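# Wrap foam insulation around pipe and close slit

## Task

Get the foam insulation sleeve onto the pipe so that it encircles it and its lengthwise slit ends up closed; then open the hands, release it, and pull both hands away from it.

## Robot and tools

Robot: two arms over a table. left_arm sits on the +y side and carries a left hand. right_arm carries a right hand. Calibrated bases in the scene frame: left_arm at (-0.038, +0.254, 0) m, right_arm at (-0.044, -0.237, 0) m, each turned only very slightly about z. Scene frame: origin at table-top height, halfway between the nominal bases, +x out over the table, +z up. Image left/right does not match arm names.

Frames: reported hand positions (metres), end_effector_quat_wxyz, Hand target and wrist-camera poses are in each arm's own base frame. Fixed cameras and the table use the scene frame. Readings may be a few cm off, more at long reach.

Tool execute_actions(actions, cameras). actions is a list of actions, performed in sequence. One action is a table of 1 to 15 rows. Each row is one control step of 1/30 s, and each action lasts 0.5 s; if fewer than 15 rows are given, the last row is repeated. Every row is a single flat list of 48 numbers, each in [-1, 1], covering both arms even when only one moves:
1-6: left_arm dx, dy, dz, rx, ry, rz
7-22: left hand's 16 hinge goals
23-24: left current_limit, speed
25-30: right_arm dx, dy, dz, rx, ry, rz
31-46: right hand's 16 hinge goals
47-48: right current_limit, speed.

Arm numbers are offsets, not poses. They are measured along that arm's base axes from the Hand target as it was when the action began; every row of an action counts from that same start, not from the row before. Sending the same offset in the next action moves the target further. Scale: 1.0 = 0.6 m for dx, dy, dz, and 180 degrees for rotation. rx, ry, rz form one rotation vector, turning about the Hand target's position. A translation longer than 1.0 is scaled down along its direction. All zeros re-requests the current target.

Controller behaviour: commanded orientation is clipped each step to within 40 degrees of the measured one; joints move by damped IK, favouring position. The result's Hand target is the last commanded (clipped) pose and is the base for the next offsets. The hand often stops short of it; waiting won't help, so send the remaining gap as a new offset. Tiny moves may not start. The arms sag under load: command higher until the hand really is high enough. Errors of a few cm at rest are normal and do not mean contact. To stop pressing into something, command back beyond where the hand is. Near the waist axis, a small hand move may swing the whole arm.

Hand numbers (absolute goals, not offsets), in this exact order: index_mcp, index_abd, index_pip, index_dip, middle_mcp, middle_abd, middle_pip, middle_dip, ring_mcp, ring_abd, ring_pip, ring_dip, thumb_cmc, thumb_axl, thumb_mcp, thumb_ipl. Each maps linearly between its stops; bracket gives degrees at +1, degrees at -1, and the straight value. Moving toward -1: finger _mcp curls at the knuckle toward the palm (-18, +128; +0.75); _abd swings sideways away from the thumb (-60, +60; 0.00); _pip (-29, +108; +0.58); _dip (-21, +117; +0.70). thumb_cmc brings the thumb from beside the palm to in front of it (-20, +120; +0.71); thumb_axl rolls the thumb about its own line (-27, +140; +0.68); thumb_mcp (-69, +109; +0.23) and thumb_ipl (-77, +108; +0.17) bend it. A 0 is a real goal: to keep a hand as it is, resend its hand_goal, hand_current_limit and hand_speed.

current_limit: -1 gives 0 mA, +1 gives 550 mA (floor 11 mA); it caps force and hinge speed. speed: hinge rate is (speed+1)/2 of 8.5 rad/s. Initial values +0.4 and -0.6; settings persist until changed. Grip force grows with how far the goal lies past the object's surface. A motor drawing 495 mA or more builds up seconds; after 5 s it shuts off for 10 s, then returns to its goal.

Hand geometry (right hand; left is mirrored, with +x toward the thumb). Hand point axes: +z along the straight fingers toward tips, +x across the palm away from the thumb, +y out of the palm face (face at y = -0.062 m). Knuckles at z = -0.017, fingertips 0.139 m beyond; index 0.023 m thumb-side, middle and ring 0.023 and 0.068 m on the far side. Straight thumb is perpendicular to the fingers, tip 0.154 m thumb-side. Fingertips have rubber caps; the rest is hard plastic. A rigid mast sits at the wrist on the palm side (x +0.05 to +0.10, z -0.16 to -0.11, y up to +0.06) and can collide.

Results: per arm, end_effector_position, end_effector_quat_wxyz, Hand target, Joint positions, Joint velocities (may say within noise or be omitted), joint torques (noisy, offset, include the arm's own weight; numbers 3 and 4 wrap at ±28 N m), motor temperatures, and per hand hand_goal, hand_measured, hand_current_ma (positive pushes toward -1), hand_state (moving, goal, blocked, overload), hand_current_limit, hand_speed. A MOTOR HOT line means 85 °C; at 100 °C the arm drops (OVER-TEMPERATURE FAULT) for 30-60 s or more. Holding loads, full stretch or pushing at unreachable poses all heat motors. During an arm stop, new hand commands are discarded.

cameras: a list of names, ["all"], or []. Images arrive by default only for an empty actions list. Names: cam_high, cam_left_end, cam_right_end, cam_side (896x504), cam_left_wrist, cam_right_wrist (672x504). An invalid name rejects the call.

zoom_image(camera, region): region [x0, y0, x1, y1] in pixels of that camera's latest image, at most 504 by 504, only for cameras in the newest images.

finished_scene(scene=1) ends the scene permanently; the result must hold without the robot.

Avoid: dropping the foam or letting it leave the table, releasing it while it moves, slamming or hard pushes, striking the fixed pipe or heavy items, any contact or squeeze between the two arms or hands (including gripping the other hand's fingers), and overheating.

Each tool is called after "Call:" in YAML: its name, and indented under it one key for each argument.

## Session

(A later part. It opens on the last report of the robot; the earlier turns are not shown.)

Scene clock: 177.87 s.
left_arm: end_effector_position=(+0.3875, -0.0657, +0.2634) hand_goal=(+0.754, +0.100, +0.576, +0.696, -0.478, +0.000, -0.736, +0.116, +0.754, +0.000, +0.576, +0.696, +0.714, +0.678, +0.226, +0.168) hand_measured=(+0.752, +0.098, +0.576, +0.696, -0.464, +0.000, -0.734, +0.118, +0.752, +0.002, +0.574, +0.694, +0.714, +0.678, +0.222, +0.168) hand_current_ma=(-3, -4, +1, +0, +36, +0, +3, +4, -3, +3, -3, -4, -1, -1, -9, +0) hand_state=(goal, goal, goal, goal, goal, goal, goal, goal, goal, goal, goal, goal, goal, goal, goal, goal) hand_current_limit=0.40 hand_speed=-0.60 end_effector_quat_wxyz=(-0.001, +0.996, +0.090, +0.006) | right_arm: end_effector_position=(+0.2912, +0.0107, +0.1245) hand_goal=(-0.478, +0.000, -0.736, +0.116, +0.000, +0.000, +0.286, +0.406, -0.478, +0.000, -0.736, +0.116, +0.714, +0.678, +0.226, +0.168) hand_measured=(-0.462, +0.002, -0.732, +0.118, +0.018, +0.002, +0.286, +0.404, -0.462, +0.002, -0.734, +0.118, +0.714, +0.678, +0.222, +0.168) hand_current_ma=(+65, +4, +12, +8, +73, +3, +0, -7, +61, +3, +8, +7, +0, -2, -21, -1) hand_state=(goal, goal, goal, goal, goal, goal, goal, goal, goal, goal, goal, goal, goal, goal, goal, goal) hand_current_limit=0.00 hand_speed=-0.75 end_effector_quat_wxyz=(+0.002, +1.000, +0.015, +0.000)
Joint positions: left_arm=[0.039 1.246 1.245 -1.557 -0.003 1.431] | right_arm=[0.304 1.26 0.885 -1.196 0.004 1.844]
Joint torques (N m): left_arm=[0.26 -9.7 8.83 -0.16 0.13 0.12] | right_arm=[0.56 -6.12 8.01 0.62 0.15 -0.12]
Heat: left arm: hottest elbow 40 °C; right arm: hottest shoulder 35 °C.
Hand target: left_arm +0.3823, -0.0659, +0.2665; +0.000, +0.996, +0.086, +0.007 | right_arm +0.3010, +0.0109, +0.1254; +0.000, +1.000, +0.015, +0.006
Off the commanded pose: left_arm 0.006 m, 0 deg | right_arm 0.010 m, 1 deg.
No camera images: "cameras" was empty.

Call:
execute_actions:
  actions:
    - [[0,0,0,0,0,0,0.754,0.1,0.576,0.696,-0.479,0,-0.737,0.116,0.754,0,0.576,0.696,0.714,0.678,0.226,0.168,0.4,-0.6,0.0105,0,0,0,0,0,-0.479,0,-0.737,0.116,0.0,0,0.285,0.406,-0.479,0,-0.737,0.116,0.714,0.678,0.226,0.168,0.0,-0.7]]
    - [[0,0,0,0,0,0,0.754,0.1,0.576,0.696,-0.479,0,-0.737,0.116,0.754,0,0.576,0.696,0.714,0.678,0.226,0.168,0.4,-0.6,0,0,0,0,0,0,-0.479,0,-0.737,0.116,0.479,0,0.285,0.406,-0.479,0,-0.737,0.116,0.714,0.678,0.226,0.168,0.2,-0.75]]
  cameras: ["cam_right_end", "cam_left_end"]

Call:
zoom_image:
  camera: "cam_right_end"
  region: [270, 240, 520, 410]

Scene clock: 179.43 s.
left_arm: end_effector_position=(+0.3875, -0.0657, +0.2634) hand_goal=(+0.754, +0.100, +0.576, +0.696, -0.478, +0.000, -0.736, +0.116, +0.754, +0.000, +0.576, +0.696, +0.714, +0.678, +0.226, +0.168) hand_measured=(+0.752, +0.098, +0.576, +0.696, -0.464, +0.000, -0.734, +0.118, +0.752, +0.002, +0.574, +0.694, +0.714, +0.678, +0.222, +0.168) hand_current_ma=(-3, -4, +1, +0, +36, +0, +3, +4, -3, +3, -3, -4, -1, -1, -9, +0) hand_state=(goal, goal, goal, goal, goal, goal, goal, goal, goal, goal, goal, goal, goal, goal, goal, goal) hand_current_limit=0.40 hand_speed=-0.60 end_effector_quat_wxyz=(-0.001, +0.996, +0.090, +0.006) | right_arm: end_effector_position=(+0.2919, +0.0090, +0.1201) hand_goal=(-0.478, +0.000, -0.736, +0.116, +0.480, +0.000, +0.286, +0.406, -0.478, +0.000, -0.736, +0.116, +0.714, +0.678, +0.226, +0.168) hand_measured=(-0.462, +0.002, -0.732, +0.118, +0.480, +0.002, +0.286, +0.404, -0.462, +0.002, -0.734, +0.118, +0.714, +0.678, +0.222, +0.168) hand_current_ma=(+65, +4, +12, +8, +2, +3, -1, -7, +61, +3, +8, +7, +0, -2, -21, -1) hand_state=(goal, goal, goal, goal, goal, goal, goal, goal, goal, goal, goal, goal, goal, goal, goal, goal) hand_current_limit=0.20 hand_speed=-0.75 end_effector_quat_wxyz=(+0.004, +1.000, +0.015, -0.007)
Joint positions: left_arm=[0.039 1.246 1.245 -1.557 -0.003 1.431] | right_arm=[0.298 1.277 0.885 -1.195 0.004 1.839]
Joint torques (N m): left_arm=[0.32 -9.58 8.95 -0.16 0.15 0.12] | right_arm=[0.62 -6.36 9.06 0.58 0.13 -0.08]
Heat: left arm: hottest elbow 40 °C; right arm: hottest shoulder 35 °C.
Hand target: left_arm +0.3823, -0.0659, +0.2665; +0.000, +0.996, +0.086, +0.007 | right_arm +0.3072, +0.0109, +0.1255; +0.000, +1.000, +0.015, +0.006
Off the commanded pose: left_arm 0.006 m, 0 deg | right_arm 0.016 m, 2 deg.
Images, in order (width x height): cam_left_end 896x504, cam_right_end 896x504.

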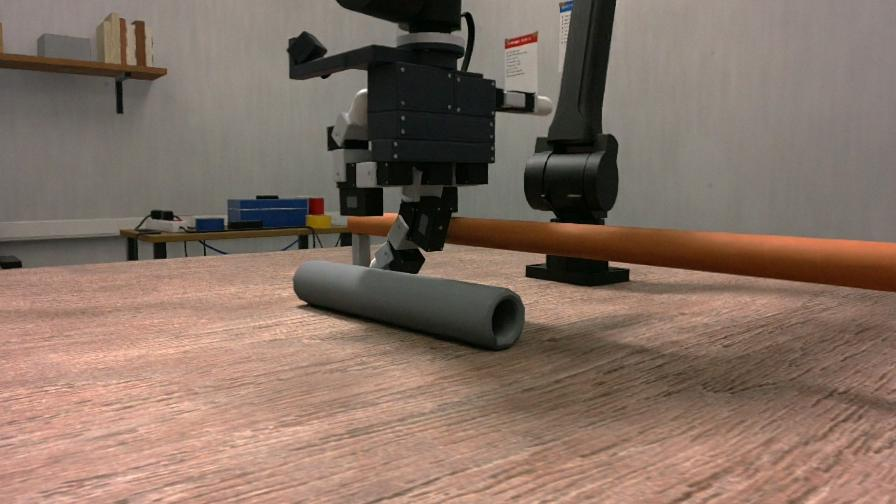

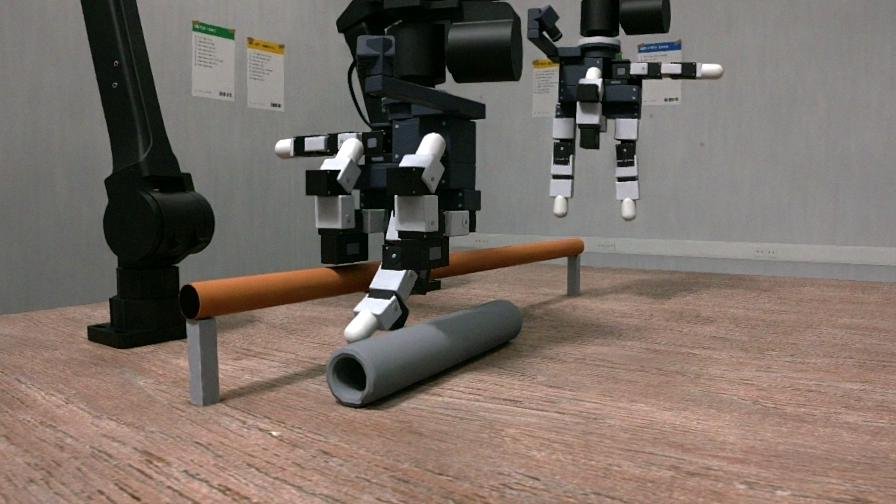

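Scaled by 2.016 from the camera's 896x504 image, which has a finer 1280x720 frame.

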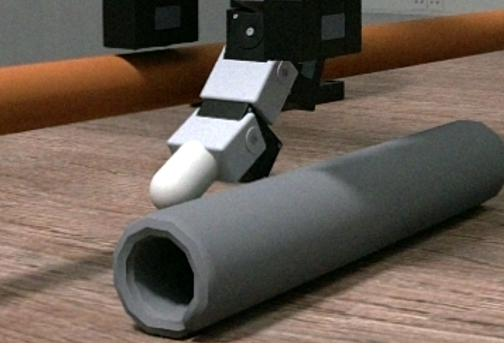

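Call:
zoom_image:
  camera: "cam_right_end"
  region: [315, 325, 395, 410]

Call:
zoom_image:
  camera: "cam_left_end"
  region: [440, 270, 540, 360]

Scaled by 5.929 from the camera's 896x504 image, which has a finer 1280x720 frame.

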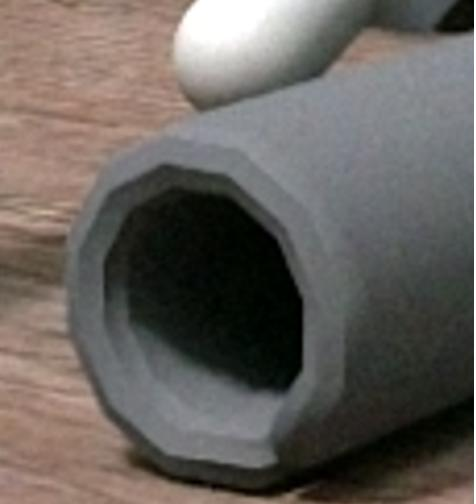

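Scaled by 5.040 from the camera's 896x504 image, which has a finer 1280x720 frame.

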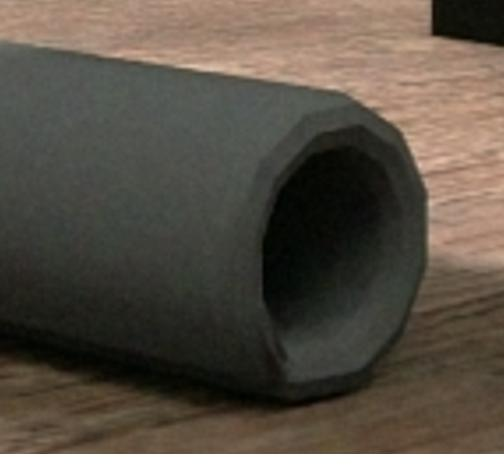

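Call:
execute_actions:
  actions:
    - [[0,0,0,0,0,0,0.754,0.1,0.576,0.696,-0.479,0,-0.737,0.116,0.754,0,0.576,0.696,0.714,0.678,0.226,0.168,0.4,-0.6,-0.01,0,0,0,0,0,-0.479,0,-0.737,0.116,0.1,0,0.285,0.406,-0.479,0,-0.737,0.116,0.714,0.678,0.226,0.168,0.0,-0.7]]
    - [[0,0,0,0,0,0,0.754,0.1,0.576,0.696,-0.479,0,-0.737,0.116,0.754,0,0.576,0.696,0.714,0.678,0.226,0.168,0.4,-0.6,0,0,0.04,0,0,0,-0.479,0,-0.737,0.116,0.0,0,0.285,0.406,-0.479,0,-0.737,0.116,0.714,0.678,0.226,0.168,0.0,-0.75]]
    - [[0,0,0,0,0,0,0.754,0.1,0.576,0.696,-0.479,0,-0.737,0.116,0.754,0,0.576,0.696,0.714,0.678,0.226,0.168,0.4,-0.6,0,0,0,0,0,0,-0.479,0,-0.737,0.116,0.0,0,0.285,0.406,-0.479,0,-0.737,0.116,0.714,0.678,0.226,0.168,0.0,-0.75]]
  cameras: ["cam_right_end", "cam_left_end", "cam_side"]

Call:
zoom_image:
  camera: "cam_side"
  region: [280, 235, 340, 290]

Call:
zoom_image:
  camera: "cam_side"
  region: [490, 235, 550, 290]

Call:
zoom_image:
  camera: "cam_right_end"
  region: [315, 325, 395, 410]

Call:
zoom_image:
  camera: "cam_left_end"
  region: [440, 270, 540, 360]

Scene clock: 181.90 s.
left_arm: end_effector_position=(+0.3875, -0.0657, +0.2634) hand_goal=(+0.754, +0.100, +0.576, +0.696, -0.478, +0.000, -0.736, +0.116, +0.754, +0.000, +0.576, +0.696, +0.714, +0.678, +0.226, +0.168) hand_measured=(+0.752, +0.098, +0.576, +0.696, -0.464, +0.000, -0.734, +0.118, +0.752, +0.002, +0.574, +0.694, +0.714, +0.678, +0.222, +0.168) hand_current_ma=(-3, -4, +1, +0, +36, +0, +3, +4, -3, +3, -3, -4, -1, -1, -9, +0) hand_state=(goal, goal, goal, goal, goal, goal, goal, goal, goal, goal, goal, goal, goal, goal, goal, goal) hand_current_limit=0.40 hand_speed=-0.60 end_effector_quat_wxyz=(-0.001, +0.996, +0.090, +0.006) | right_arm: end_effector_position=(+0.2873, +0.0075, +0.1315) hand_goal=(-0.478, +0.000, -0.736, +0.116, +0.000, +0.000, +0.286, +0.406, -0.478, +0.000, -0.736, +0.116, +0.714, +0.678, +0.226, +0.168) hand_measured=(-0.462, +0.002, -0.732, +0.118, +0.018, +0.002, +0.286, +0.404, -0.462, +0.002, -0.734, +0.118, +0.714, +0.678, +0.222, +0.168) hand_current_ma=(+65, +4, +12, +8, +75, +3, +0, -7, +61, +3, +8, +7, +0, -2, -21, -1) hand_state=(goal, goal, goal, goal, goal, goal, goal, goal, goal, goal, goal, goal, goal, goal, goal, goal) hand_current_limit=0.00 hand_speed=-0.75 end_effector_quat_wxyz=(+0.007, +1.000, +0.015, -0.017)
Joint positions: left_arm=[0.039 1.246 1.245 -1.557 -0.003 1.431] | right_arm=[0.298 1.267 0.905 -1.246 0.004 1.839]
Joint torques (N m): left_arm=[0.26 -9.47 8.9 -0.16 0.14 0.11] | right_arm=[0.91 -8.59 10.11 -0.12 0.15 -0.07]
Heat: left arm: hottest elbow 40 °C; right arm: hottest shoulder 35 °C.
Hand target: left_arm +0.3823, -0.0659, +0.2665; +0.000, +0.996, +0.086, +0.007 | right_arm +0.3012, +0.0108, +0.1494; +0.000, +1.000, +0.015, +0.006
Off the commanded pose: left_arm 0.006 m, 0 deg | right_arm 0.023 m, 3 deg.
Images, in order (width x height): cam_left_end 896x504, cam_right_end 896x504, cam_side 896x504.

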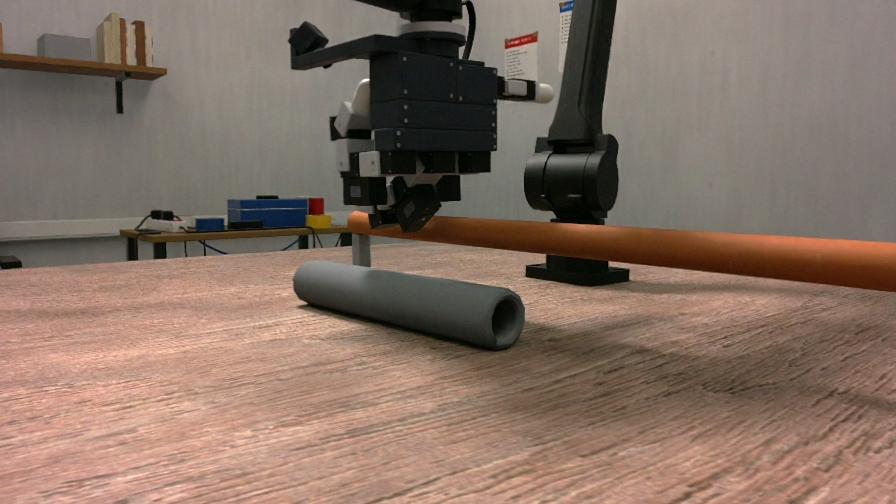

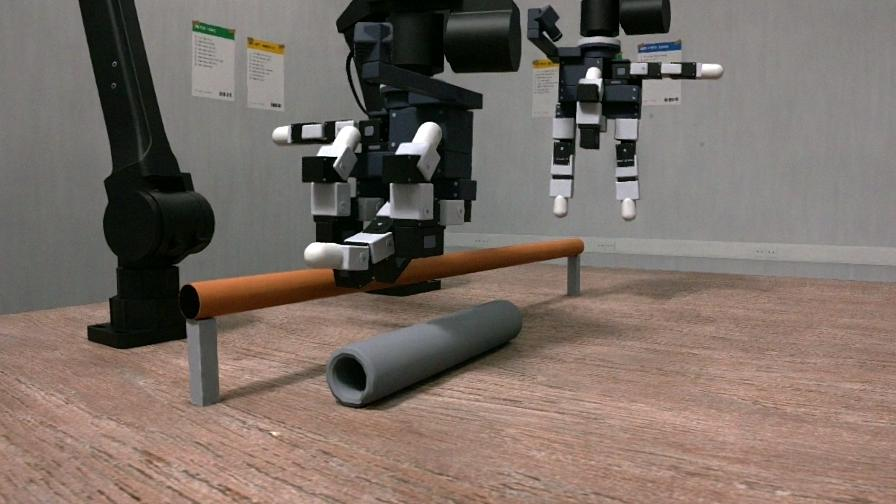

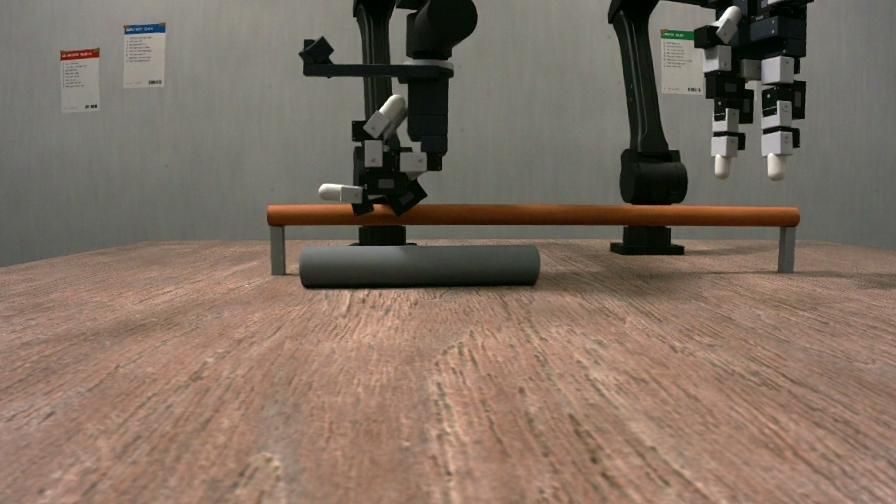

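Scaled by 8.400 from the camera's 896x504 image, which has a finer 1280x720 frame.

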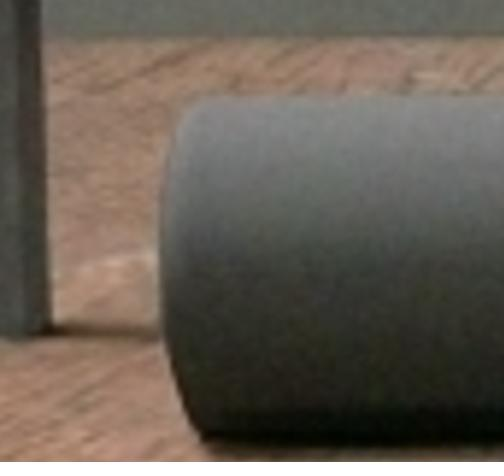

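Scaled by 8.400 from the camera's 896x504 image, which has a finer 1280x720 frame.

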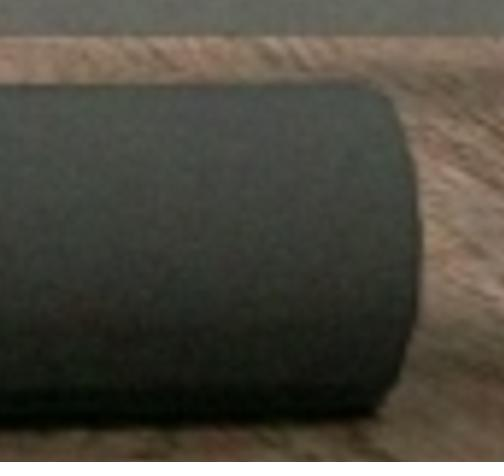

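Scaled by 5.929 from the camera's 896x504 image, which has a finer 1280x720 frame.

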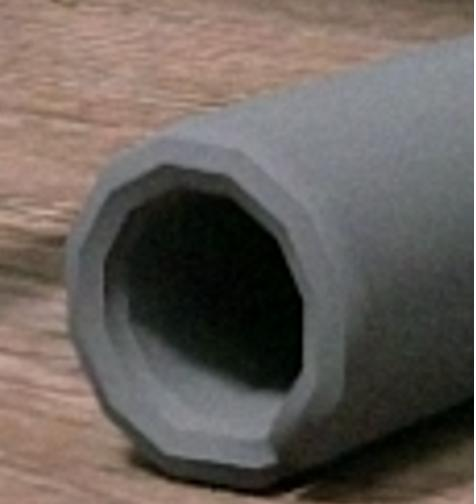

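Scaled by 5.040 from the camera's 896x504 image, which has a finer 1280x720 frame.

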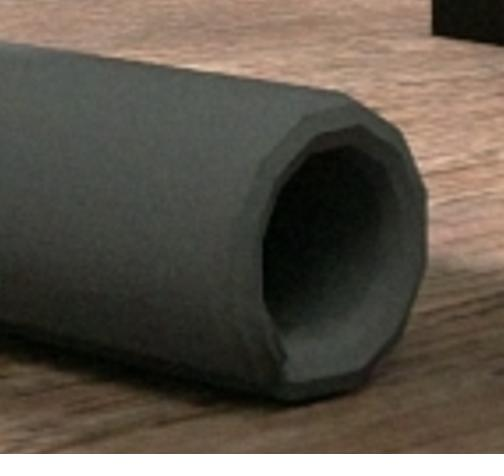

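Call:
execute_actions:
  actions:
    - [[0,0,0,0,0,0,0.754,0.1,0.576,0.696,-0.479,0,-0.737,0.116,0.754,0,0.576,0.696,0.714,0.678,0.226,0.168,0.4,-0.6,0.03,0,0.013,0,0,0.0075,-0.479,0,-0.737,0.116,0.0,0,0.285,0.406,-0.479,0,-0.737,0.116,0.714,0.678,0.226,0.168,0.0,-0.7]]
    - [[0,0,0,0,0,0,0.754,0.1,0.576,0.696,-0.479,0,-0.737,0.116,0.754,0,0.576,0.696,0.714,0.678,0.226,0.168,0.4,-0.6,0.03,0,0.013,0,0,0.0075,-0.479,0,-0.737,0.116,0.0,0,0.285,0.406,-0.479,0,-0.737,0.116,0.714,0.678,0.226,0.168,0.0,-0.75]]
    - [[0,0,0,0,0,0,0.754,0.1,0.576,0.696,-0.479,0,-0.737,0.116,0.754,0,0.576,0.696,0.714,0.678,0.226,0.168,0.4,-0.6,0,0,0,0,0,0,-0.479,0,-0.737,0.116,0.0,0,0.285,0.406,-0.479,0,-0.737,0.116,0.714,0.678,0.226,0.168,0.0,-0.75]]
  cameras: []

Scene clock: 185.20 s.
left_arm: end_effector_position=(+0.3875, -0.0657, +0.2634) hand_goal=(+0.754, +0.100, +0.576, +0.696, -0.478, +0.000, -0.736, +0.116, +0.754, +0.000, +0.576, +0.696, +0.714, +0.678, +0.226, +0.168) hand_measured=(+0.752, +0.098, +0.576, +0.696, -0.464, +0.000, -0.734, +0.118, +0.752, +0.002, +0.574, +0.694, +0.714, +0.678, +0.222, +0.168) hand_current_ma=(-3, -4, +1, +0, +36, +0, +3, +4, -3, +3, -3, -4, -1, -1, -9, +0) hand_state=(goal, goal, goal, goal, goal, goal, goal, goal, goal, goal, goal, goal, goal, goal, goal, goal) hand_current_limit=0.40 hand_speed=-0.60 end_effector_quat_wxyz=(-0.001, +0.996, +0.090, +0.006) | right_arm: end_effector_position=(+0.3223, +0.0093, +0.1547) hand_goal=(-0.478, +0.000, -0.736, +0.116, +0.000, +0.000, +0.286, +0.406, -0.478, +0.000, -0.736, +0.116, +0.714, +0.678, +0.226, +0.168) hand_measured=(-0.462, +0.002, -0.732, +0.118, +0.018, +0.002, +0.286, +0.404, -0.462, +0.002, -0.734, +0.118, +0.714, +0.678, +0.222, +0.168) hand_current_ma=(+65, +4, +12, +8, +74, +3, +0, -7, +61, +3, +8, +7, +0, -2, -21, -1) hand_state=(goal, goal, goal, goal, goal, goal, goal, goal, goal, goal, goal, goal, goal, goal, goal, goal) hand_current_limit=0.00 hand_speed=-0.75 end_effector_quat_wxyz=(+0.003, +0.999, +0.038, -0.003)
Joint positions: left_arm=[0.039 1.246 1.245 -1.557 -0.003 1.431] | right_arm=[0.279 1.306 1.008 -1.28 0.004 1.774]
Joint torques (N m): left_arm=[0.38 -9.58 8.9 -0.16 0.13 0.11] | right_arm=[0.5 -6.71 10.52 -0.06 0.14 -0.12]
Heat: left arm: hottest elbow 40 °C; right arm: hottest shoulder 35 °C.
Hand target: left_arm +0.3823, -0.0659, +0.2665; +0.000, +0.996, +0.086, +0.007 | right_arm +0.3372, +0.0108, +0.1650; -0.001, +0.999, +0.039, +0.006
Off the commanded pose: left_arm 0.006 m, 0 deg | right_arm 0.018 m, 1 deg.
No camera images: "cameras" was empty.

Call:
execute_actions:
  actions:
    - [[0,0,0,0,0,0,0.754,0.1,0.576,0.696,-0.479,0,-0.737,0.116,0.754,0,0.576,0.696,0.714,0.678,0.226,0.168,0.4,-0.6,-0.02,-0.002,-0.026,0,0,0,-0.479,0,-0.737,0.116,0.0,0,0.285,0.406,-0.479,0,-0.737,0.116,0.714,0.678,0.226,0.168,0.0,-0.7]]
    - [[0,0,0,0,0,0,0.754,0.1,0.576,0.696,-0.479,0,-0.737,0.116,0.754,0,0.576,0.696,0.714,0.678,0.226,0.168,0.4,-0.6,-0.02,-0.002,-0.025,0,0,0,-0.479,0,-0.737,0.116,0.0,0,0.285,0.406,-0.479,0,-0.737,0.116,0.714,0.678,0.226,0.168,0.0,-0.75]]
    - [[0,0,0,0,0,0,0.754,0.1,0.576,0.696,-0.479,0,-0.737,0.116,0.754,0,0.576,0.696,0.714,0.678,0.226,0.168,0.4,-0.6,-0.017,-0.002,-0.02,0,0,0,-0.479,0,-0.737,0.116,0.0,0,0.285,0.406,-0.479,0,-0.737,0.116,0.714,0.678,0.226,0.168,0.0,-0.75]]
  cameras: ["cam_right_end", "cam_left_end"]

Scene clock: 187.17 s.
left_arm: end_effector_position=(+0.3875, -0.0657, +0.2634) hand_goal=(+0.754, +0.100, +0.576, +0.696, -0.478, +0.000, -0.736, +0.116, +0.754, +0.000, +0.576, +0.696, +0.714, +0.678, +0.226, +0.168) hand_measured=(+0.752, +0.098, +0.576, +0.696, -0.464, +0.000, -0.734, +0.118, +0.752, +0.002, +0.574, +0.694, +0.714, +0.678, +0.222, +0.168) hand_current_ma=(-3, -4, +1, +0, +36, +0, +3, +4, -3, +3, -3, -4, -1, -1, -9, +0) hand_state=(goal, goal, goal, goal, goal, goal, goal, goal, goal, goal, goal, goal, goal, goal, goal, goal) hand_current_limit=0.40 hand_speed=-0.60 end_effector_quat_wxyz=(-0.001, +0.996, +0.090, +0.006) | right_arm: end_effector_position=(+0.3012, +0.0035, +0.1181) hand_goal=(-0.478, +0.000, -0.736, +0.116, +0.000, +0.000, +0.286, +0.406, -0.478, +0.000, -0.736, +0.116, +0.714, +0.678, +0.226, +0.168) hand_measured=(-0.462, +0.002, -0.732, +0.118, +0.018, +0.002, +0.286, +0.404, -0.462, +0.002, -0.734, +0.118, +0.714, +0.678, +0.222, +0.168) hand_current_ma=(+65, +4, +12, +8, +70, +3, +0, -7, +61, +3, +8, +7, +0, -2, -21, -1) hand_state=(goal, goal, goal, goal, goal, goal, goal, goal, goal, goal, goal, goal, goal, goal, goal, goal) hand_current_limit=0.00 hand_speed=-0.75 end_effector_quat_wxyz=(+0.004, +0.999, +0.039, -0.008)
Joint positions: left_arm=[0.039 1.246 1.245 -1.557 -0.003 1.431] | right_arm=[0.28 1.29 0.89 -1.188 0.004 1.774]
Joint torques (N m): left_arm=[0.38 -9.7 8.98 -0.2 0.12 0.12] | right_arm=[1.96 -9.41 6.52 0.65 0.13 0.04]
Heat: left arm: hottest elbow 40 °C; right arm: hottest shoulder 35 °C.
Hand target: left_arm +0.3823, -0.0659, +0.2665; +0.000, +0.996, +0.086, +0.007 | right_arm +0.3031, +0.0073, +0.1224; +0.000, +0.999, +0.039, +0.006
Off the commanded pose: left_arm 0.006 m, 0 deg | right_arm 0.006 m, 2 deg.
Images, in order (width x height): cam_left_end 896x504, cam_right_end 896x504.

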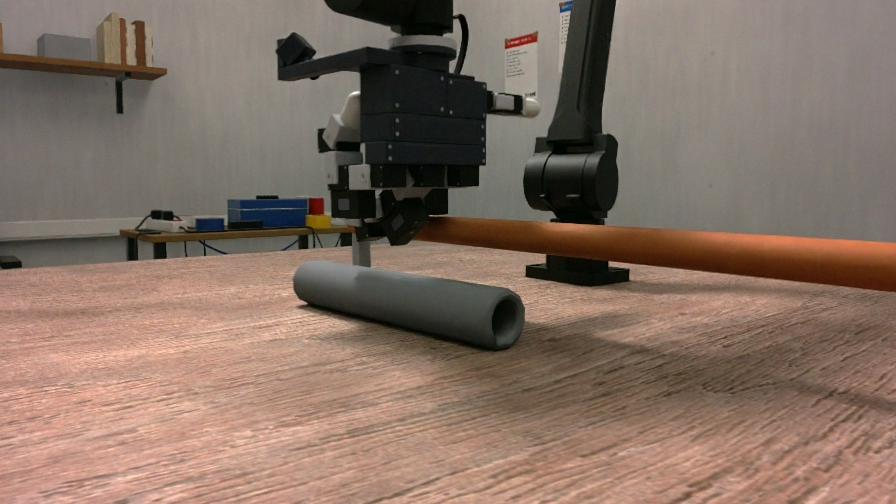

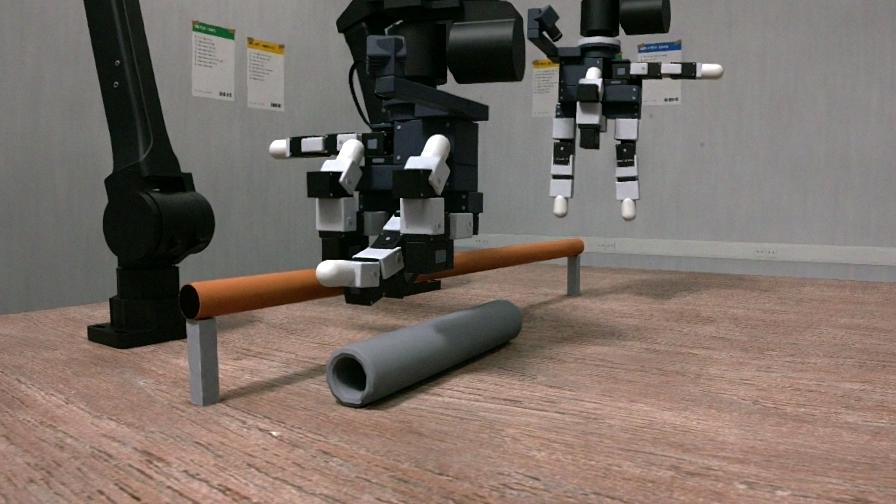

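Call:
execute_actions:
  actions:
    - [[0,0,0,0,0,0,0.754,0.1,0.576,0.696,-0.479,0,-0.737,0.116,0.754,0,0.576,0.696,0.714,0.678,0.226,0.168,0.4,-0.6,0.01,0.005,0.014,0,0,0,-0.479,0,-0.737,0.116,0.0,0,0.285,0.406,-0.479,0,-0.737,0.116,0.714,0.678,0.226,0.168,0.0,-0.7]]
  cameras: []

Scene clock: 188.13 s.
left_arm: end_effector_position=(+0.3875, -0.0657, +0.2634) hand_goal=(+0.754, +0.100, +0.576, +0.696, -0.478, +0.000, -0.736, +0.116, +0.754, +0.000, +0.576, +0.696, +0.714, +0.678, +0.226, +0.168) hand_measured=(+0.752, +0.098, +0.576, +0.696, -0.464, +0.000, -0.734, +0.118, +0.752, +0.002, +0.574, +0.694, +0.714, +0.678, +0.222, +0.168) hand_current_ma=(-3, -4, +1, +0, +36, +0, +3, +4, -3, +3, -3, -4, -1, -1, -9, +0) hand_state=(goal, goal, goal, goal, goal, goal, goal, goal, goal, goal, goal, goal, goal, goal, goal, goal) hand_current_limit=0.40 hand_speed=-0.60 end_effector_quat_wxyz=(-0.001, +0.996, +0.090, +0.006) | right_arm: end_effector_position=(+0.3005, +0.0042, +0.1182) hand_goal=(-0.478, +0.000, -0.736, +0.116, +0.000, +0.000, +0.286, +0.406, -0.478, +0.000, -0.736, +0.116, +0.714, +0.678, +0.226, +0.168) hand_measured=(-0.462, +0.002, -0.732, +0.118, +0.018, +0.002, +0.286, +0.404, -0.462, +0.002, -0.734, +0.118, +0.714, +0.678, +0.222, +0.168) hand_current_ma=(+65, +4, +12, +8, +70, +3, +0, -7, +61, +3, +8, +7, +0, -2, -21, -1) hand_state=(goal, goal, goal, goal, goal, goal, goal, goal, goal, goal, goal, goal, goal, goal, goal, goal) hand_current_limit=0.00 hand_speed=-0.70 end_effector_quat_wxyz=(+0.004, +0.999, +0.039, -0.009)
Joint positions: left_arm=[0.039 1.246 1.245 -1.557 -0.003 1.431] | right_arm=[0.283 1.29 0.89 -1.19 0.004 1.776]
Joint torques (N m): left_arm=[0.32 -9.76 8.95 -0.17 0.14 0.15] | right_arm=[1.79 -8.29 9.06 0.01 0.15 0.04]
Heat: left arm: hottest elbow 40 °C; right arm: hottest shoulder 35 °C.
Hand target: left_arm +0.3823, -0.0659, +0.2665; +0.000, +0.996, +0.086, +0.007 | right_arm +0.3091, +0.0103, +0.1308; +0.000, +0.999, +0.039, +0.006
Off the commanded pose: left_arm 0.006 m, 0 deg | right_arm 0.016 m, 2 deg.
No camera images: "cameras" was empty.

Call:
execute_actions:
  actions:
    - [[0,0,0,0,0,0,0.754,0.1,0.576,0.696,-0.479,0,-0.737,0.116,0.754,0,0.576,0.696,0.714,0.678,0.226,0.168,0.4,-0.6,0.008,0.003,0.012,0,0,0,-0.479,0,-0.737,0.116,0.0,0,0.285,0.406,-0.479,0,-0.737,0.116,0.714,0.678,0.226,0.168,0.0,-0.7]]
  cameras: []

Scene clock: 188.93 s.
left_arm: end_effector_position=(+0.3875, -0.0657, +0.2634) hand_goal=(+0.754, +0.100, +0.576, +0.696, -0.478, +0.000, -0.736, +0.116, +0.754, +0.000, +0.576, +0.696, +0.714, +0.678, +0.226, +0.168) hand_measured=(+0.752, +0.098, +0.576, +0.696, -0.464, +0.000, -0.734, +0.118, +0.752, +0.002, +0.574, +0.694, +0.714, +0.678, +0.222, +0.168) hand_current_ma=(-3, -4, +1, +0, +36, +0, +3, +4, -3, +3, -3, -4, -1, -1, -9, +0) hand_state=(goal, goal, goal, goal, goal, goal, goal, goal, goal, goal, goal, goal, goal, goal, goal, goal) hand_current_limit=0.40 hand_speed=-0.60 end_effector_quat_wxyz=(-0.001, +0.996, +0.090, +0.006) | right_arm: end_effector_position=(+0.3007, +0.0046, +0.1230) hand_goal=(-0.478, +0.000, -0.736, +0.116, +0.000, +0.000, +0.286, +0.406, -0.478, +0.000, -0.736, +0.116, +0.714, +0.678, +0.226, +0.168) hand_measured=(-0.462, +0.002, -0.732, +0.118, +0.018, +0.002, +0.286, +0.404, -0.462, +0.002, -0.734, +0.118, +0.714, +0.678, +0.222, +0.168) hand_current_ma=(+65, +4, +12, +8, +70, +3, +0, -7, +61, +3, +8, +7, +0, -2, -21, -1) hand_state=(goal, goal, goal, goal, goal, goal, goal, goal, goal, goal, goal, goal, goal, goal, goal, goal) hand_current_limit=0.00 hand_speed=-0.70 end_effector_quat_wxyz=(+0.005, +0.999, +0.039, -0.012)
Joint positions: left_arm=[0.039 1.246 1.245 -1.557 -0.003 1.431] | right_arm=[0.284 1.29 0.903 -1.21 0.004 1.776]
Joint torques (N m): left_arm=[0.26 -9.7 8.95 -0.23 0.13 0.13] | right_arm=[1.85 -7.77 10.09 -0.14 0.14 0.05]
Heat: left arm: hottest elbow 40 °C; right arm: hottest shoulder 35 °C.
Hand target: left_arm +0.3823, -0.0659, +0.2665; +0.000, +0.996, +0.086, +0.007 | right_arm +0.3138, +0.0121, +0.1380; +0.000, +0.999, +0.039, +0.006
Off the commanded pose: left_arm 0.006 m, 0 deg | right_arm 0.021 m, 2 deg.
No camera images: "cameras" was empty.

Call:
execute_actions:
  actions:
    - [[0,0,0,0,0,0,0.754,0.1,0.576,0.696,-0.479,0,-0.737,0.116,0.754,0,0.576,0.696,0.714,0.678,0.226,0.168,0.4,-0.6,0.01,0.003,-0.003,0,0,0,-0.479,0,-0.737,0.116,0.0,0,0.285,0.406,-0.479,0,-0.737,0.116,0.714,0.678,0.226,0.168,0.0,-0.7]]
  cameras: []

Scene clock: 189.83 s.
left_arm: end_effector_position=(+0.3875, -0.0657, +0.2634) hand_goal=(+0.754, +0.100, +0.576, +0.696, -0.478, +0.000, -0.736, +0.116, +0.754, +0.000, +0.576, +0.696, +0.714, +0.678, +0.226, +0.168) hand_measured=(+0.752, +0.098, +0.576, +0.696, -0.464, +0.000, -0.734, +0.118, +0.752, +0.002, +0.574, +0.694, +0.714, +0.678, +0.222, +0.168) hand_current_ma=(-3, -4, +1, +0, +36, +0, +3, +4, -3, +3, -3, -4, -1, -1, -9, +0) hand_state=(goal, goal, goal, goal, goal, goal, goal, goal, goal, goal, goal, goal, goal, goal, goal, goal) hand_current_limit=0.40 hand_speed=-0.60 end_effector_quat_wxyz=(-0.001, +0.996, +0.090, +0.006) | right_arm: end_effector_position=(+0.3051, +0.0059, +0.1266) hand_goal=(-0.478, +0.000, -0.736, +0.116, +0.000, +0.000, +0.286, +0.406, -0.478, +0.000, -0.736, +0.116, +0.714, +0.678, +0.226, +0.168) hand_measured=(-0.462, +0.002, -0.732, +0.118, +0.018, +0.002, +0.286, +0.404, -0.462, +0.002, -0.734, +0.118, +0.714, +0.678, +0.222, +0.168) hand_current_ma=(+65, +4, +12, +8, +70, +3, +0, -7, +61, +3, +8, +7, +0, -2, -21, -1) hand_state=(goal, goal, goal, goal, goal, goal, goal, goal, goal, goal, goal, goal, goal, goal, goal, goal) hand_current_limit=0.00 hand_speed=-0.70 end_effector_quat_wxyz=(+0.004, +0.999, +0.039, -0.006)
Joint positions: left_arm=[0.039 1.246 1.245 -1.557 -0.003 1.431] | right_arm=[0.284 1.29 0.915 -1.21 0.004 1.776]
Joint torques (N m): left_arm=[0.15 -9.58 8.92 -0.18 0.12 0.13] | right_arm=[1.79 -6.42 10.13 0.1 0.13 0.06]
Heat: left arm: hottest elbow 40 °C; right arm: hottest shoulder 35 °C.
Hand target: left_arm +0.3823, -0.0659, +0.2665; +0.000, +0.996, +0.086, +0.007 | right_arm +0.3198, +0.0137, +0.1362; +0.000, +0.999, +0.039, +0.006
Off the commanded pose: left_arm 0.006 m, 0 deg | right_arm 0.019 m, 1 deg.
No camera images: "cameras" was empty.

Call:
execute_actions:
  actions:
    - [[0,0,0,0,0,0,0.754,0.1,0.576,0.696,-0.479,0,-0.737,0.116,0.754,0,0.576,0.696,0.714,0.678,0.226,0.168,0.4,-0.6,0,0,0,0,0,0,-0.479,0,-0.737,0.116,0.53,0,0.285,0.406,-0.479,0,-0.737,0.116,0.714,0.678,0.226,0.168,0.2,-0.75]]
  cameras: ["cam_right_end", "cam_left_end"]

Call:
zoom_image:
  camera: "cam_right_end"
  region: [270, 240, 520, 410]

Scene clock: 190.93 s.
left_arm: end_effector_position=(+0.3875, -0.0657, +0.2634) hand_goal=(+0.754, +0.100, +0.576, +0.696, -0.478, +0.000, -0.736, +0.116, +0.754, +0.000, +0.576, +0.696, +0.714, +0.678, +0.226, +0.168) hand_measured=(+0.752, +0.098, +0.576, +0.696, -0.464, +0.000, -0.734, +0.118, +0.752, +0.002, +0.574, +0.694, +0.714, +0.678, +0.222, +0.168) hand_current_ma=(-3, -4, +1, +0, +36, +0, +3, +4, -3, +3, -3, -4, -1, -1, -9, +0) hand_state=(goal, goal, goal, goal, goal, goal, goal, goal, goal, goal, goal, goal, goal, goal, goal, goal) hand_current_limit=0.40 hand_speed=-0.60 end_effector_quat_wxyz=(-0.001, +0.996, +0.090, +0.006) | right_arm: end_effector_position=(+0.3050, +0.0061, +0.1266) hand_goal=(-0.478, +0.000, -0.736, +0.116, +0.530, +0.000, +0.286, +0.406, -0.478, +0.000, -0.736, +0.116, +0.714, +0.678, +0.226, +0.168) hand_measured=(-0.462, +0.002, -0.732, +0.118, +0.530, +0.002, +0.286, +0.404, -0.462, +0.002, -0.734, +0.118, +0.714, +0.678, +0.222, +0.168) hand_current_ma=(+65, +4, +12, +8, +0, +3, +0, -7, +61, +3, +8, +7, +0, -2, -21, -1) hand_state=(goal, goal, goal, goal, goal, goal, goal, goal, goal, goal, goal, goal, goal, goal, goal, goal) hand_current_limit=0.20 hand_speed=-0.75 end_effector_quat_wxyz=(+0.004, +0.999, +0.039, -0.006)
Joint positions: left_arm=[0.039 1.246 1.245 -1.557 -0.003 1.431] | right_arm=[0.284 1.29 0.915 -1.21 0.004 1.776]
Joint torques (N m): left_arm=[0.32 -9.7 8.95 -0.18 0.14 0.12] | right_arm=[1.67 -6.48 10.15 0.23 0.12 0.05]
Heat: left arm: hottest elbow 40 °C; right arm: hottest shoulder 35 °C.
Hand target: left_arm +0.3823, -0.0659, +0.2665; +0.000, +0.996, +0.086, +0.007 | right_arm +0.3198, +0.0139, +0.1362; -0.001, +0.999, +0.039, +0.006
Off the commanded pose: left_arm 0.006 m, 0 deg | right_arm 0.019 m, 1 deg.
Images, in order (width x height): cam_left_end 896x504, cam_right_end 896x504.

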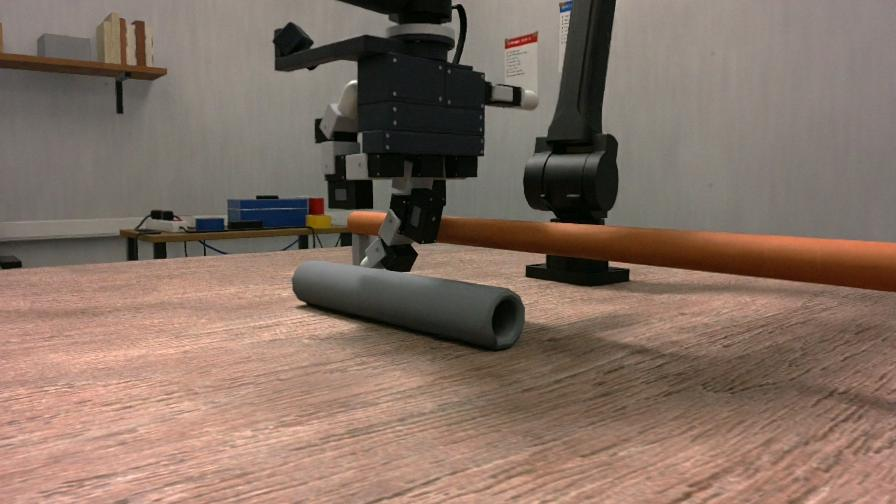

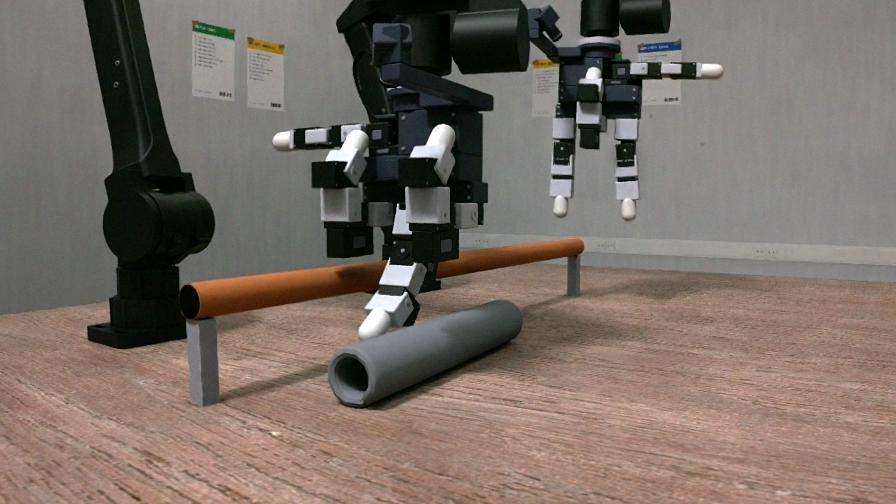

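Scaled by 2.016 from the camera's 896x504 image, which has a finer 1280x720 frame.

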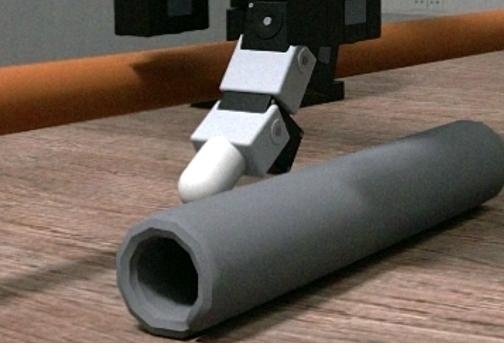

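Call:
execute_actions:
  actions:
    - [[0,0,0,0,0,0,0.754,0.1,0.576,0.696,-0.479,0,-0.737,0.116,0.754,0,0.576,0.696,0.714,0.678,0.226,0.168,0.4,-0.6,0,0,0,0,0,0,-0.479,0,-0.737,0.116,0.05,0,0.285,0.406,-0.479,0,-0.737,0.116,0.714,0.678,0.226,0.168,0.0,-0.65]]
    - [[0,0,0,0,0,0,0.754,0.1,0.576,0.696,-0.479,0,-0.737,0.116,0.754,0,0.576,0.696,0.714,0.678,0.226,0.168,0.4,-0.6,0.011,0.003,-0.008,0,0,0,-0.479,0,-0.737,0.116,0.05,0,0.285,0.406,-0.479,0,-0.737,0.116,0.714,0.678,0.226,0.168,0.0,-0.7]]
  cameras: []

Scene clock: 192.40 s.
left_arm: end_effector_position=(+0.3875, -0.0657, +0.2634) hand_goal=(+0.754, +0.100, +0.576, +0.696, -0.478, +0.000, -0.736, +0.116, +0.754, +0.000, +0.576, +0.696, +0.714, +0.678, +0.226, +0.168) hand_measured=(+0.752, +0.098, +0.576, +0.696, -0.464, +0.000, -0.734, +0.118, +0.752, +0.002, +0.574, +0.694, +0.714, +0.678, +0.222, +0.168) hand_current_ma=(-3, -4, +1, +0, +36, +0, +3, +4, -3, +3, -3, -4, -1, -1, -9, +0) hand_state=(goal, goal, goal, goal, goal, goal, goal, goal, goal, goal, goal, goal, goal, goal, goal, goal) hand_current_limit=0.40 hand_speed=-0.60 end_effector_quat_wxyz=(-0.001, +0.996, +0.090, +0.006) | right_arm: end_effector_position=(+0.3078, +0.0069, +0.1221) hand_goal=(-0.478, +0.000, -0.736, +0.116, +0.050, +0.000, +0.286, +0.406, -0.478, +0.000, -0.736, +0.116, +0.714, +0.678, +0.226, +0.168) hand_measured=(-0.462, +0.002, -0.732, +0.118, +0.068, +0.002, +0.286, +0.404, -0.462, +0.002, -0.734, +0.118, +0.714, +0.678, +0.222, +0.168) hand_current_ma=(+65, +4, +12, +8, +69, +3, +0, -7, +61, +3, +8, +7, +0, -2, -21, -1) hand_state=(goal, goal, goal, goal, goal, goal, goal, goal, goal, goal, goal, goal, goal, goal, goal, goal) hand_current_limit=0.00 hand_speed=-0.70 end_effector_quat_wxyz=(+0.005, +0.999, +0.039, -0.014)
Joint positions: left_arm=[0.039 1.246 1.245 -1.557 -0.003 1.431] | right_arm=[0.284 1.314 0.922 -1.208 0.004 1.777]
Joint torques (N m): left_arm=[0.38 -9.47 8.92 -0.23 0.11 0.14] | right_arm=[1.55 -7 10.15 0.58 0.14 0.04]
Heat: left arm: hottest elbow 40 °C; right arm: hottest shoulder 35 °C.
Hand target: left_arm +0.3823, -0.0659, +0.2665; +0.000, +0.996, +0.086, +0.007 | right_arm +0.3265, +0.0156, +0.1314; -0.001, +0.999, +0.039, +0.006
Off the commanded pose: left_arm 0.006 m, 0 deg | right_arm 0.022 m, 2 deg.
No camera images: "cameras" was empty.

Call:
execute_actions:
  actions:
    - [[0,0,0,0,0,0,0.754,0.1,0.576,0.696,-0.479,0,-0.737,0.116,0.754,0,0.576,0.696,0.714,0.678,0.226,0.168,0.4,-0.6,0.006,0.003,0.008,0,0,0,-0.479,0,-0.737,0.116,0.05,0,0.285,0.406,-0.479,0,-0.737,0.116,0.714,0.678,0.226,0.168,0.0,-0.65]]
  cameras: []

Scene clock: 193.23 s.
left_arm: end_effector_position=(+0.3875, -0.0657, +0.2634) hand_goal=(+0.754, +0.100, +0.576, +0.696, -0.478, +0.000, -0.736, +0.116, +0.754, +0.000, +0.576, +0.696, +0.714, +0.678, +0.226, +0.168) hand_measured=(+0.752, +0.098, +0.576, +0.696, -0.464, +0.000, -0.734, +0.118, +0.752, +0.002, +0.574, +0.694, +0.714, +0.678, +0.222, +0.168) hand_current_ma=(-3, -4, +1, +0, +36, +0, +3, +4, -3, +3, -3, -4, -1, -1, -9, +0) hand_state=(goal, goal, goal, goal, goal, goal, goal, goal, goal, goal, goal, goal, goal, goal, goal, goal) hand_current_limit=0.40 hand_speed=-0.60 end_effector_quat_wxyz=(-0.001, +0.996, +0.090, +0.006) | right_arm: end_effector_position=(+0.3152, +0.0096, +0.1273) hand_goal=(-0.478, +0.000, -0.736, +0.116, +0.050, +0.000, +0.286, +0.406, -0.478, +0.000, -0.736, +0.116, +0.714, +0.678, +0.226, +0.168) hand_measured=(-0.462, +0.002, -0.732, +0.118, +0.068, +0.002, +0.286, +0.404, -0.462, +0.002, -0.734, +0.118, +0.714, +0.678, +0.222, +0.168) hand_current_ma=(+65, +4, +12, +8, +69, +3, +0, -7, +61, +3, +8, +7, +0, -2, -21, -1) hand_state=(goal, goal, goal, goal, goal, goal, goal, goal, goal, goal, goal, goal, goal, goal, goal, goal) hand_current_limit=0.00 hand_speed=-0.65 end_effector_quat_wxyz=(+0.003, +0.999, +0.039, -0.006)
Joint positions: left_arm=[0.039 1.246 1.245 -1.557 -0.003 1.431] | right_arm=[0.286 1.318 0.942 -1.208 0.004 1.778]
Joint torques (N m): left_arm=[0.32 -9.47 8.95 -0.23 0.13 0.11] | right_arm=[1.73 -6.83 10.03 0.14 0.13 0.04]
Heat: left arm: hottest elbow 40 °C; right arm: hottest shoulder 35 °C.
Hand target: left_arm +0.3823, -0.0659, +0.2665; +0.000, +0.996, +0.086, +0.007 | right_arm +0.3300, +0.0175, +0.1361; -0.001, +0.999, +0.039, +0.006
Off the commanded pose: left_arm 0.006 m, 0 deg | right_arm 0.019 m, 1 deg.
No camera images: "cameras" was empty.

Call:
execute_actions:
  actions:
    - [[0,0,0,0,0,0,0.754,0.1,0.576,0.696,-0.479,0,-0.737,0.116,0.754,0,0.576,0.696,0.714,0.678,0.226,0.168,0.4,-0.6,0,0,0,0,0,0,-0.479,0,-0.737,0.116,0.56,0,0.285,0.406,-0.479,0,-0.737,0.116,0.714,0.678,0.226,0.168,0.2,-0.75]]
  cameras: ["cam_right_end", "cam_left_end"]

Call:
zoom_image:
  camera: "cam_right_end"
  region: [270, 240, 520, 410]

Scene clock: 194.40 s.
left_arm: end_effector_position=(+0.3875, -0.0657, +0.2634) hand_goal=(+0.754, +0.100, +0.576, +0.696, -0.478, +0.000, -0.736, +0.116, +0.754, +0.000, +0.576, +0.696, +0.714, +0.678, +0.226, +0.168) hand_measured=(+0.752, +0.098, +0.576, +0.696, -0.464, +0.000, -0.734, +0.118, +0.752, +0.002, +0.574, +0.694, +0.714, +0.678, +0.222, +0.168) hand_current_ma=(-3, -4, +1, +0, +36, +0, +3, +4, -3, +3, -3, -4, -1, -1, -9, +0) hand_state=(goal, goal, goal, goal, goal, goal, goal, goal, goal, goal, goal, goal, goal, goal, goal, goal) hand_current_limit=0.40 hand_speed=-0.60 end_effector_quat_wxyz=(-0.001, +0.996, +0.090, +0.006) | right_arm: end_effector_position=(+0.3152, +0.0096, +0.1273) hand_goal=(-0.478, +0.000, -0.736, +0.116, +0.560, +0.000, +0.286, +0.406, -0.478, +0.000, -0.736, +0.116, +0.714, +0.678, +0.226, +0.168) hand_measured=(-0.462, +0.002, -0.732, +0.118, +0.560, +0.002, +0.286, +0.404, -0.462, +0.002, -0.734, +0.118, +0.714, +0.678, +0.222, +0.168) hand_current_ma=(+65, +4, +12, +8, -1, +3, +0, -7, +61, +3, +8, +7, +0, -2, -21, -1) hand_state=(goal, goal, goal, goal, goal, goal, goal, goal, goal, goal, goal, goal, goal, goal, goal, goal) hand_current_limit=0.20 hand_speed=-0.75 end_effector_quat_wxyz=(+0.003, +0.999, +0.039, -0.006)
Joint positions: left_arm=[0.039 1.246 1.245 -1.557 -0.003 1.431] | right_arm=[0.286 1.318 0.942 -1.208 0.004 1.778]
Joint torques (N m): left_arm=[0.56 -9.88 8.88 -0.14 0.14 0.13] | right_arm=[1.73 -7 10.04 0.12 0.11 0.05]
Heat: left arm: hottest elbow 40 °C; right arm: hottest shoulder 35 °C.
Hand target: left_arm +0.3823, -0.0659, +0.2665; +0.000, +0.996, +0.086, +0.007 | right_arm +0.3300, +0.0175, +0.1362; -0.001, +0.999, +0.039, +0.006
Off the commanded pose: left_arm 0.006 m, 0 deg | right_arm 0.019 m, 1 deg.
Images, in order (width x height): cam_left_end 896x504, cam_right_end 896x504.

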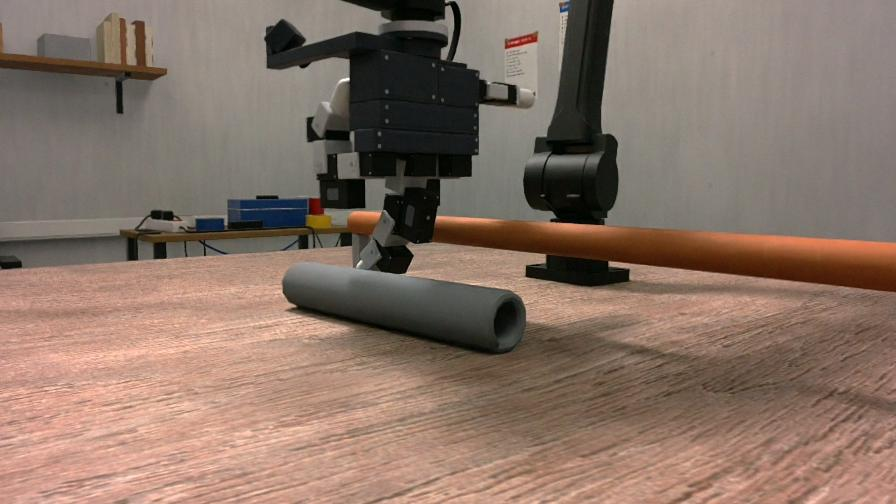

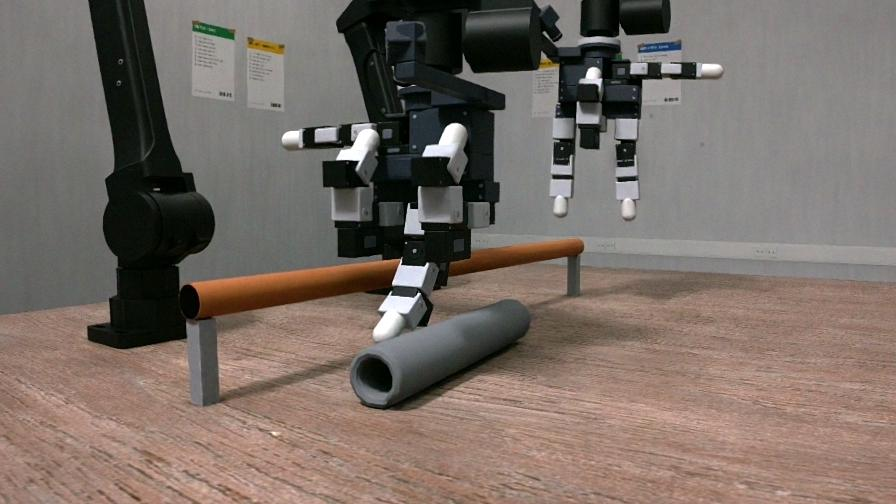

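Scaled by 2.016 from the camera's 896x504 image, which has a finer 1280x720 frame.

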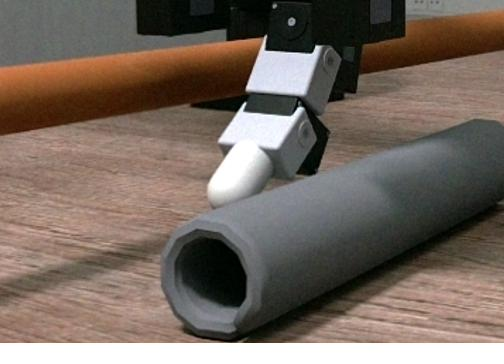

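Call:
zoom_image:
  camera: "cam_right_end"
  region: [335, 325, 415, 410]

Call:
zoom_image:
  camera: "cam_left_end"
  region: [440, 270, 540, 360]

Scaled by 5.929 from the camera's 896x504 image, which has a finer 1280x720 frame.

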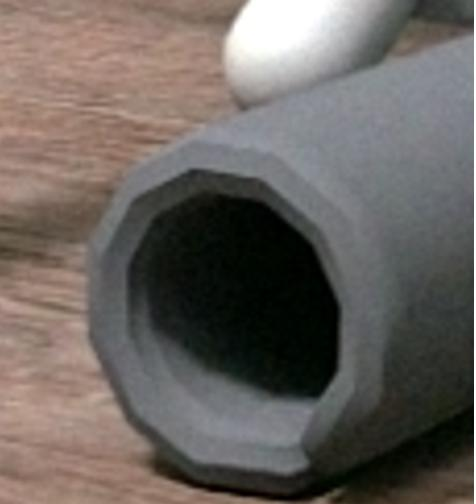

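Scaled by 5.040 from the camera's 896x504 image, which has a finer 1280x720 frame.

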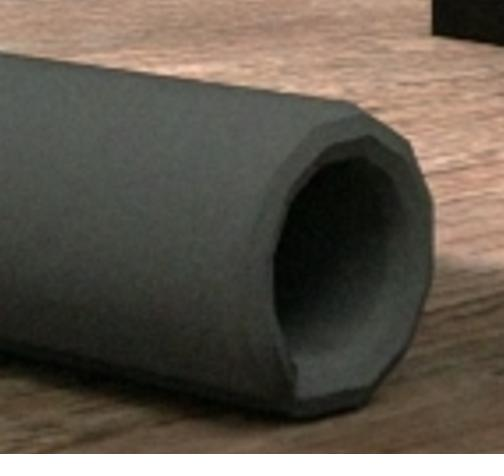

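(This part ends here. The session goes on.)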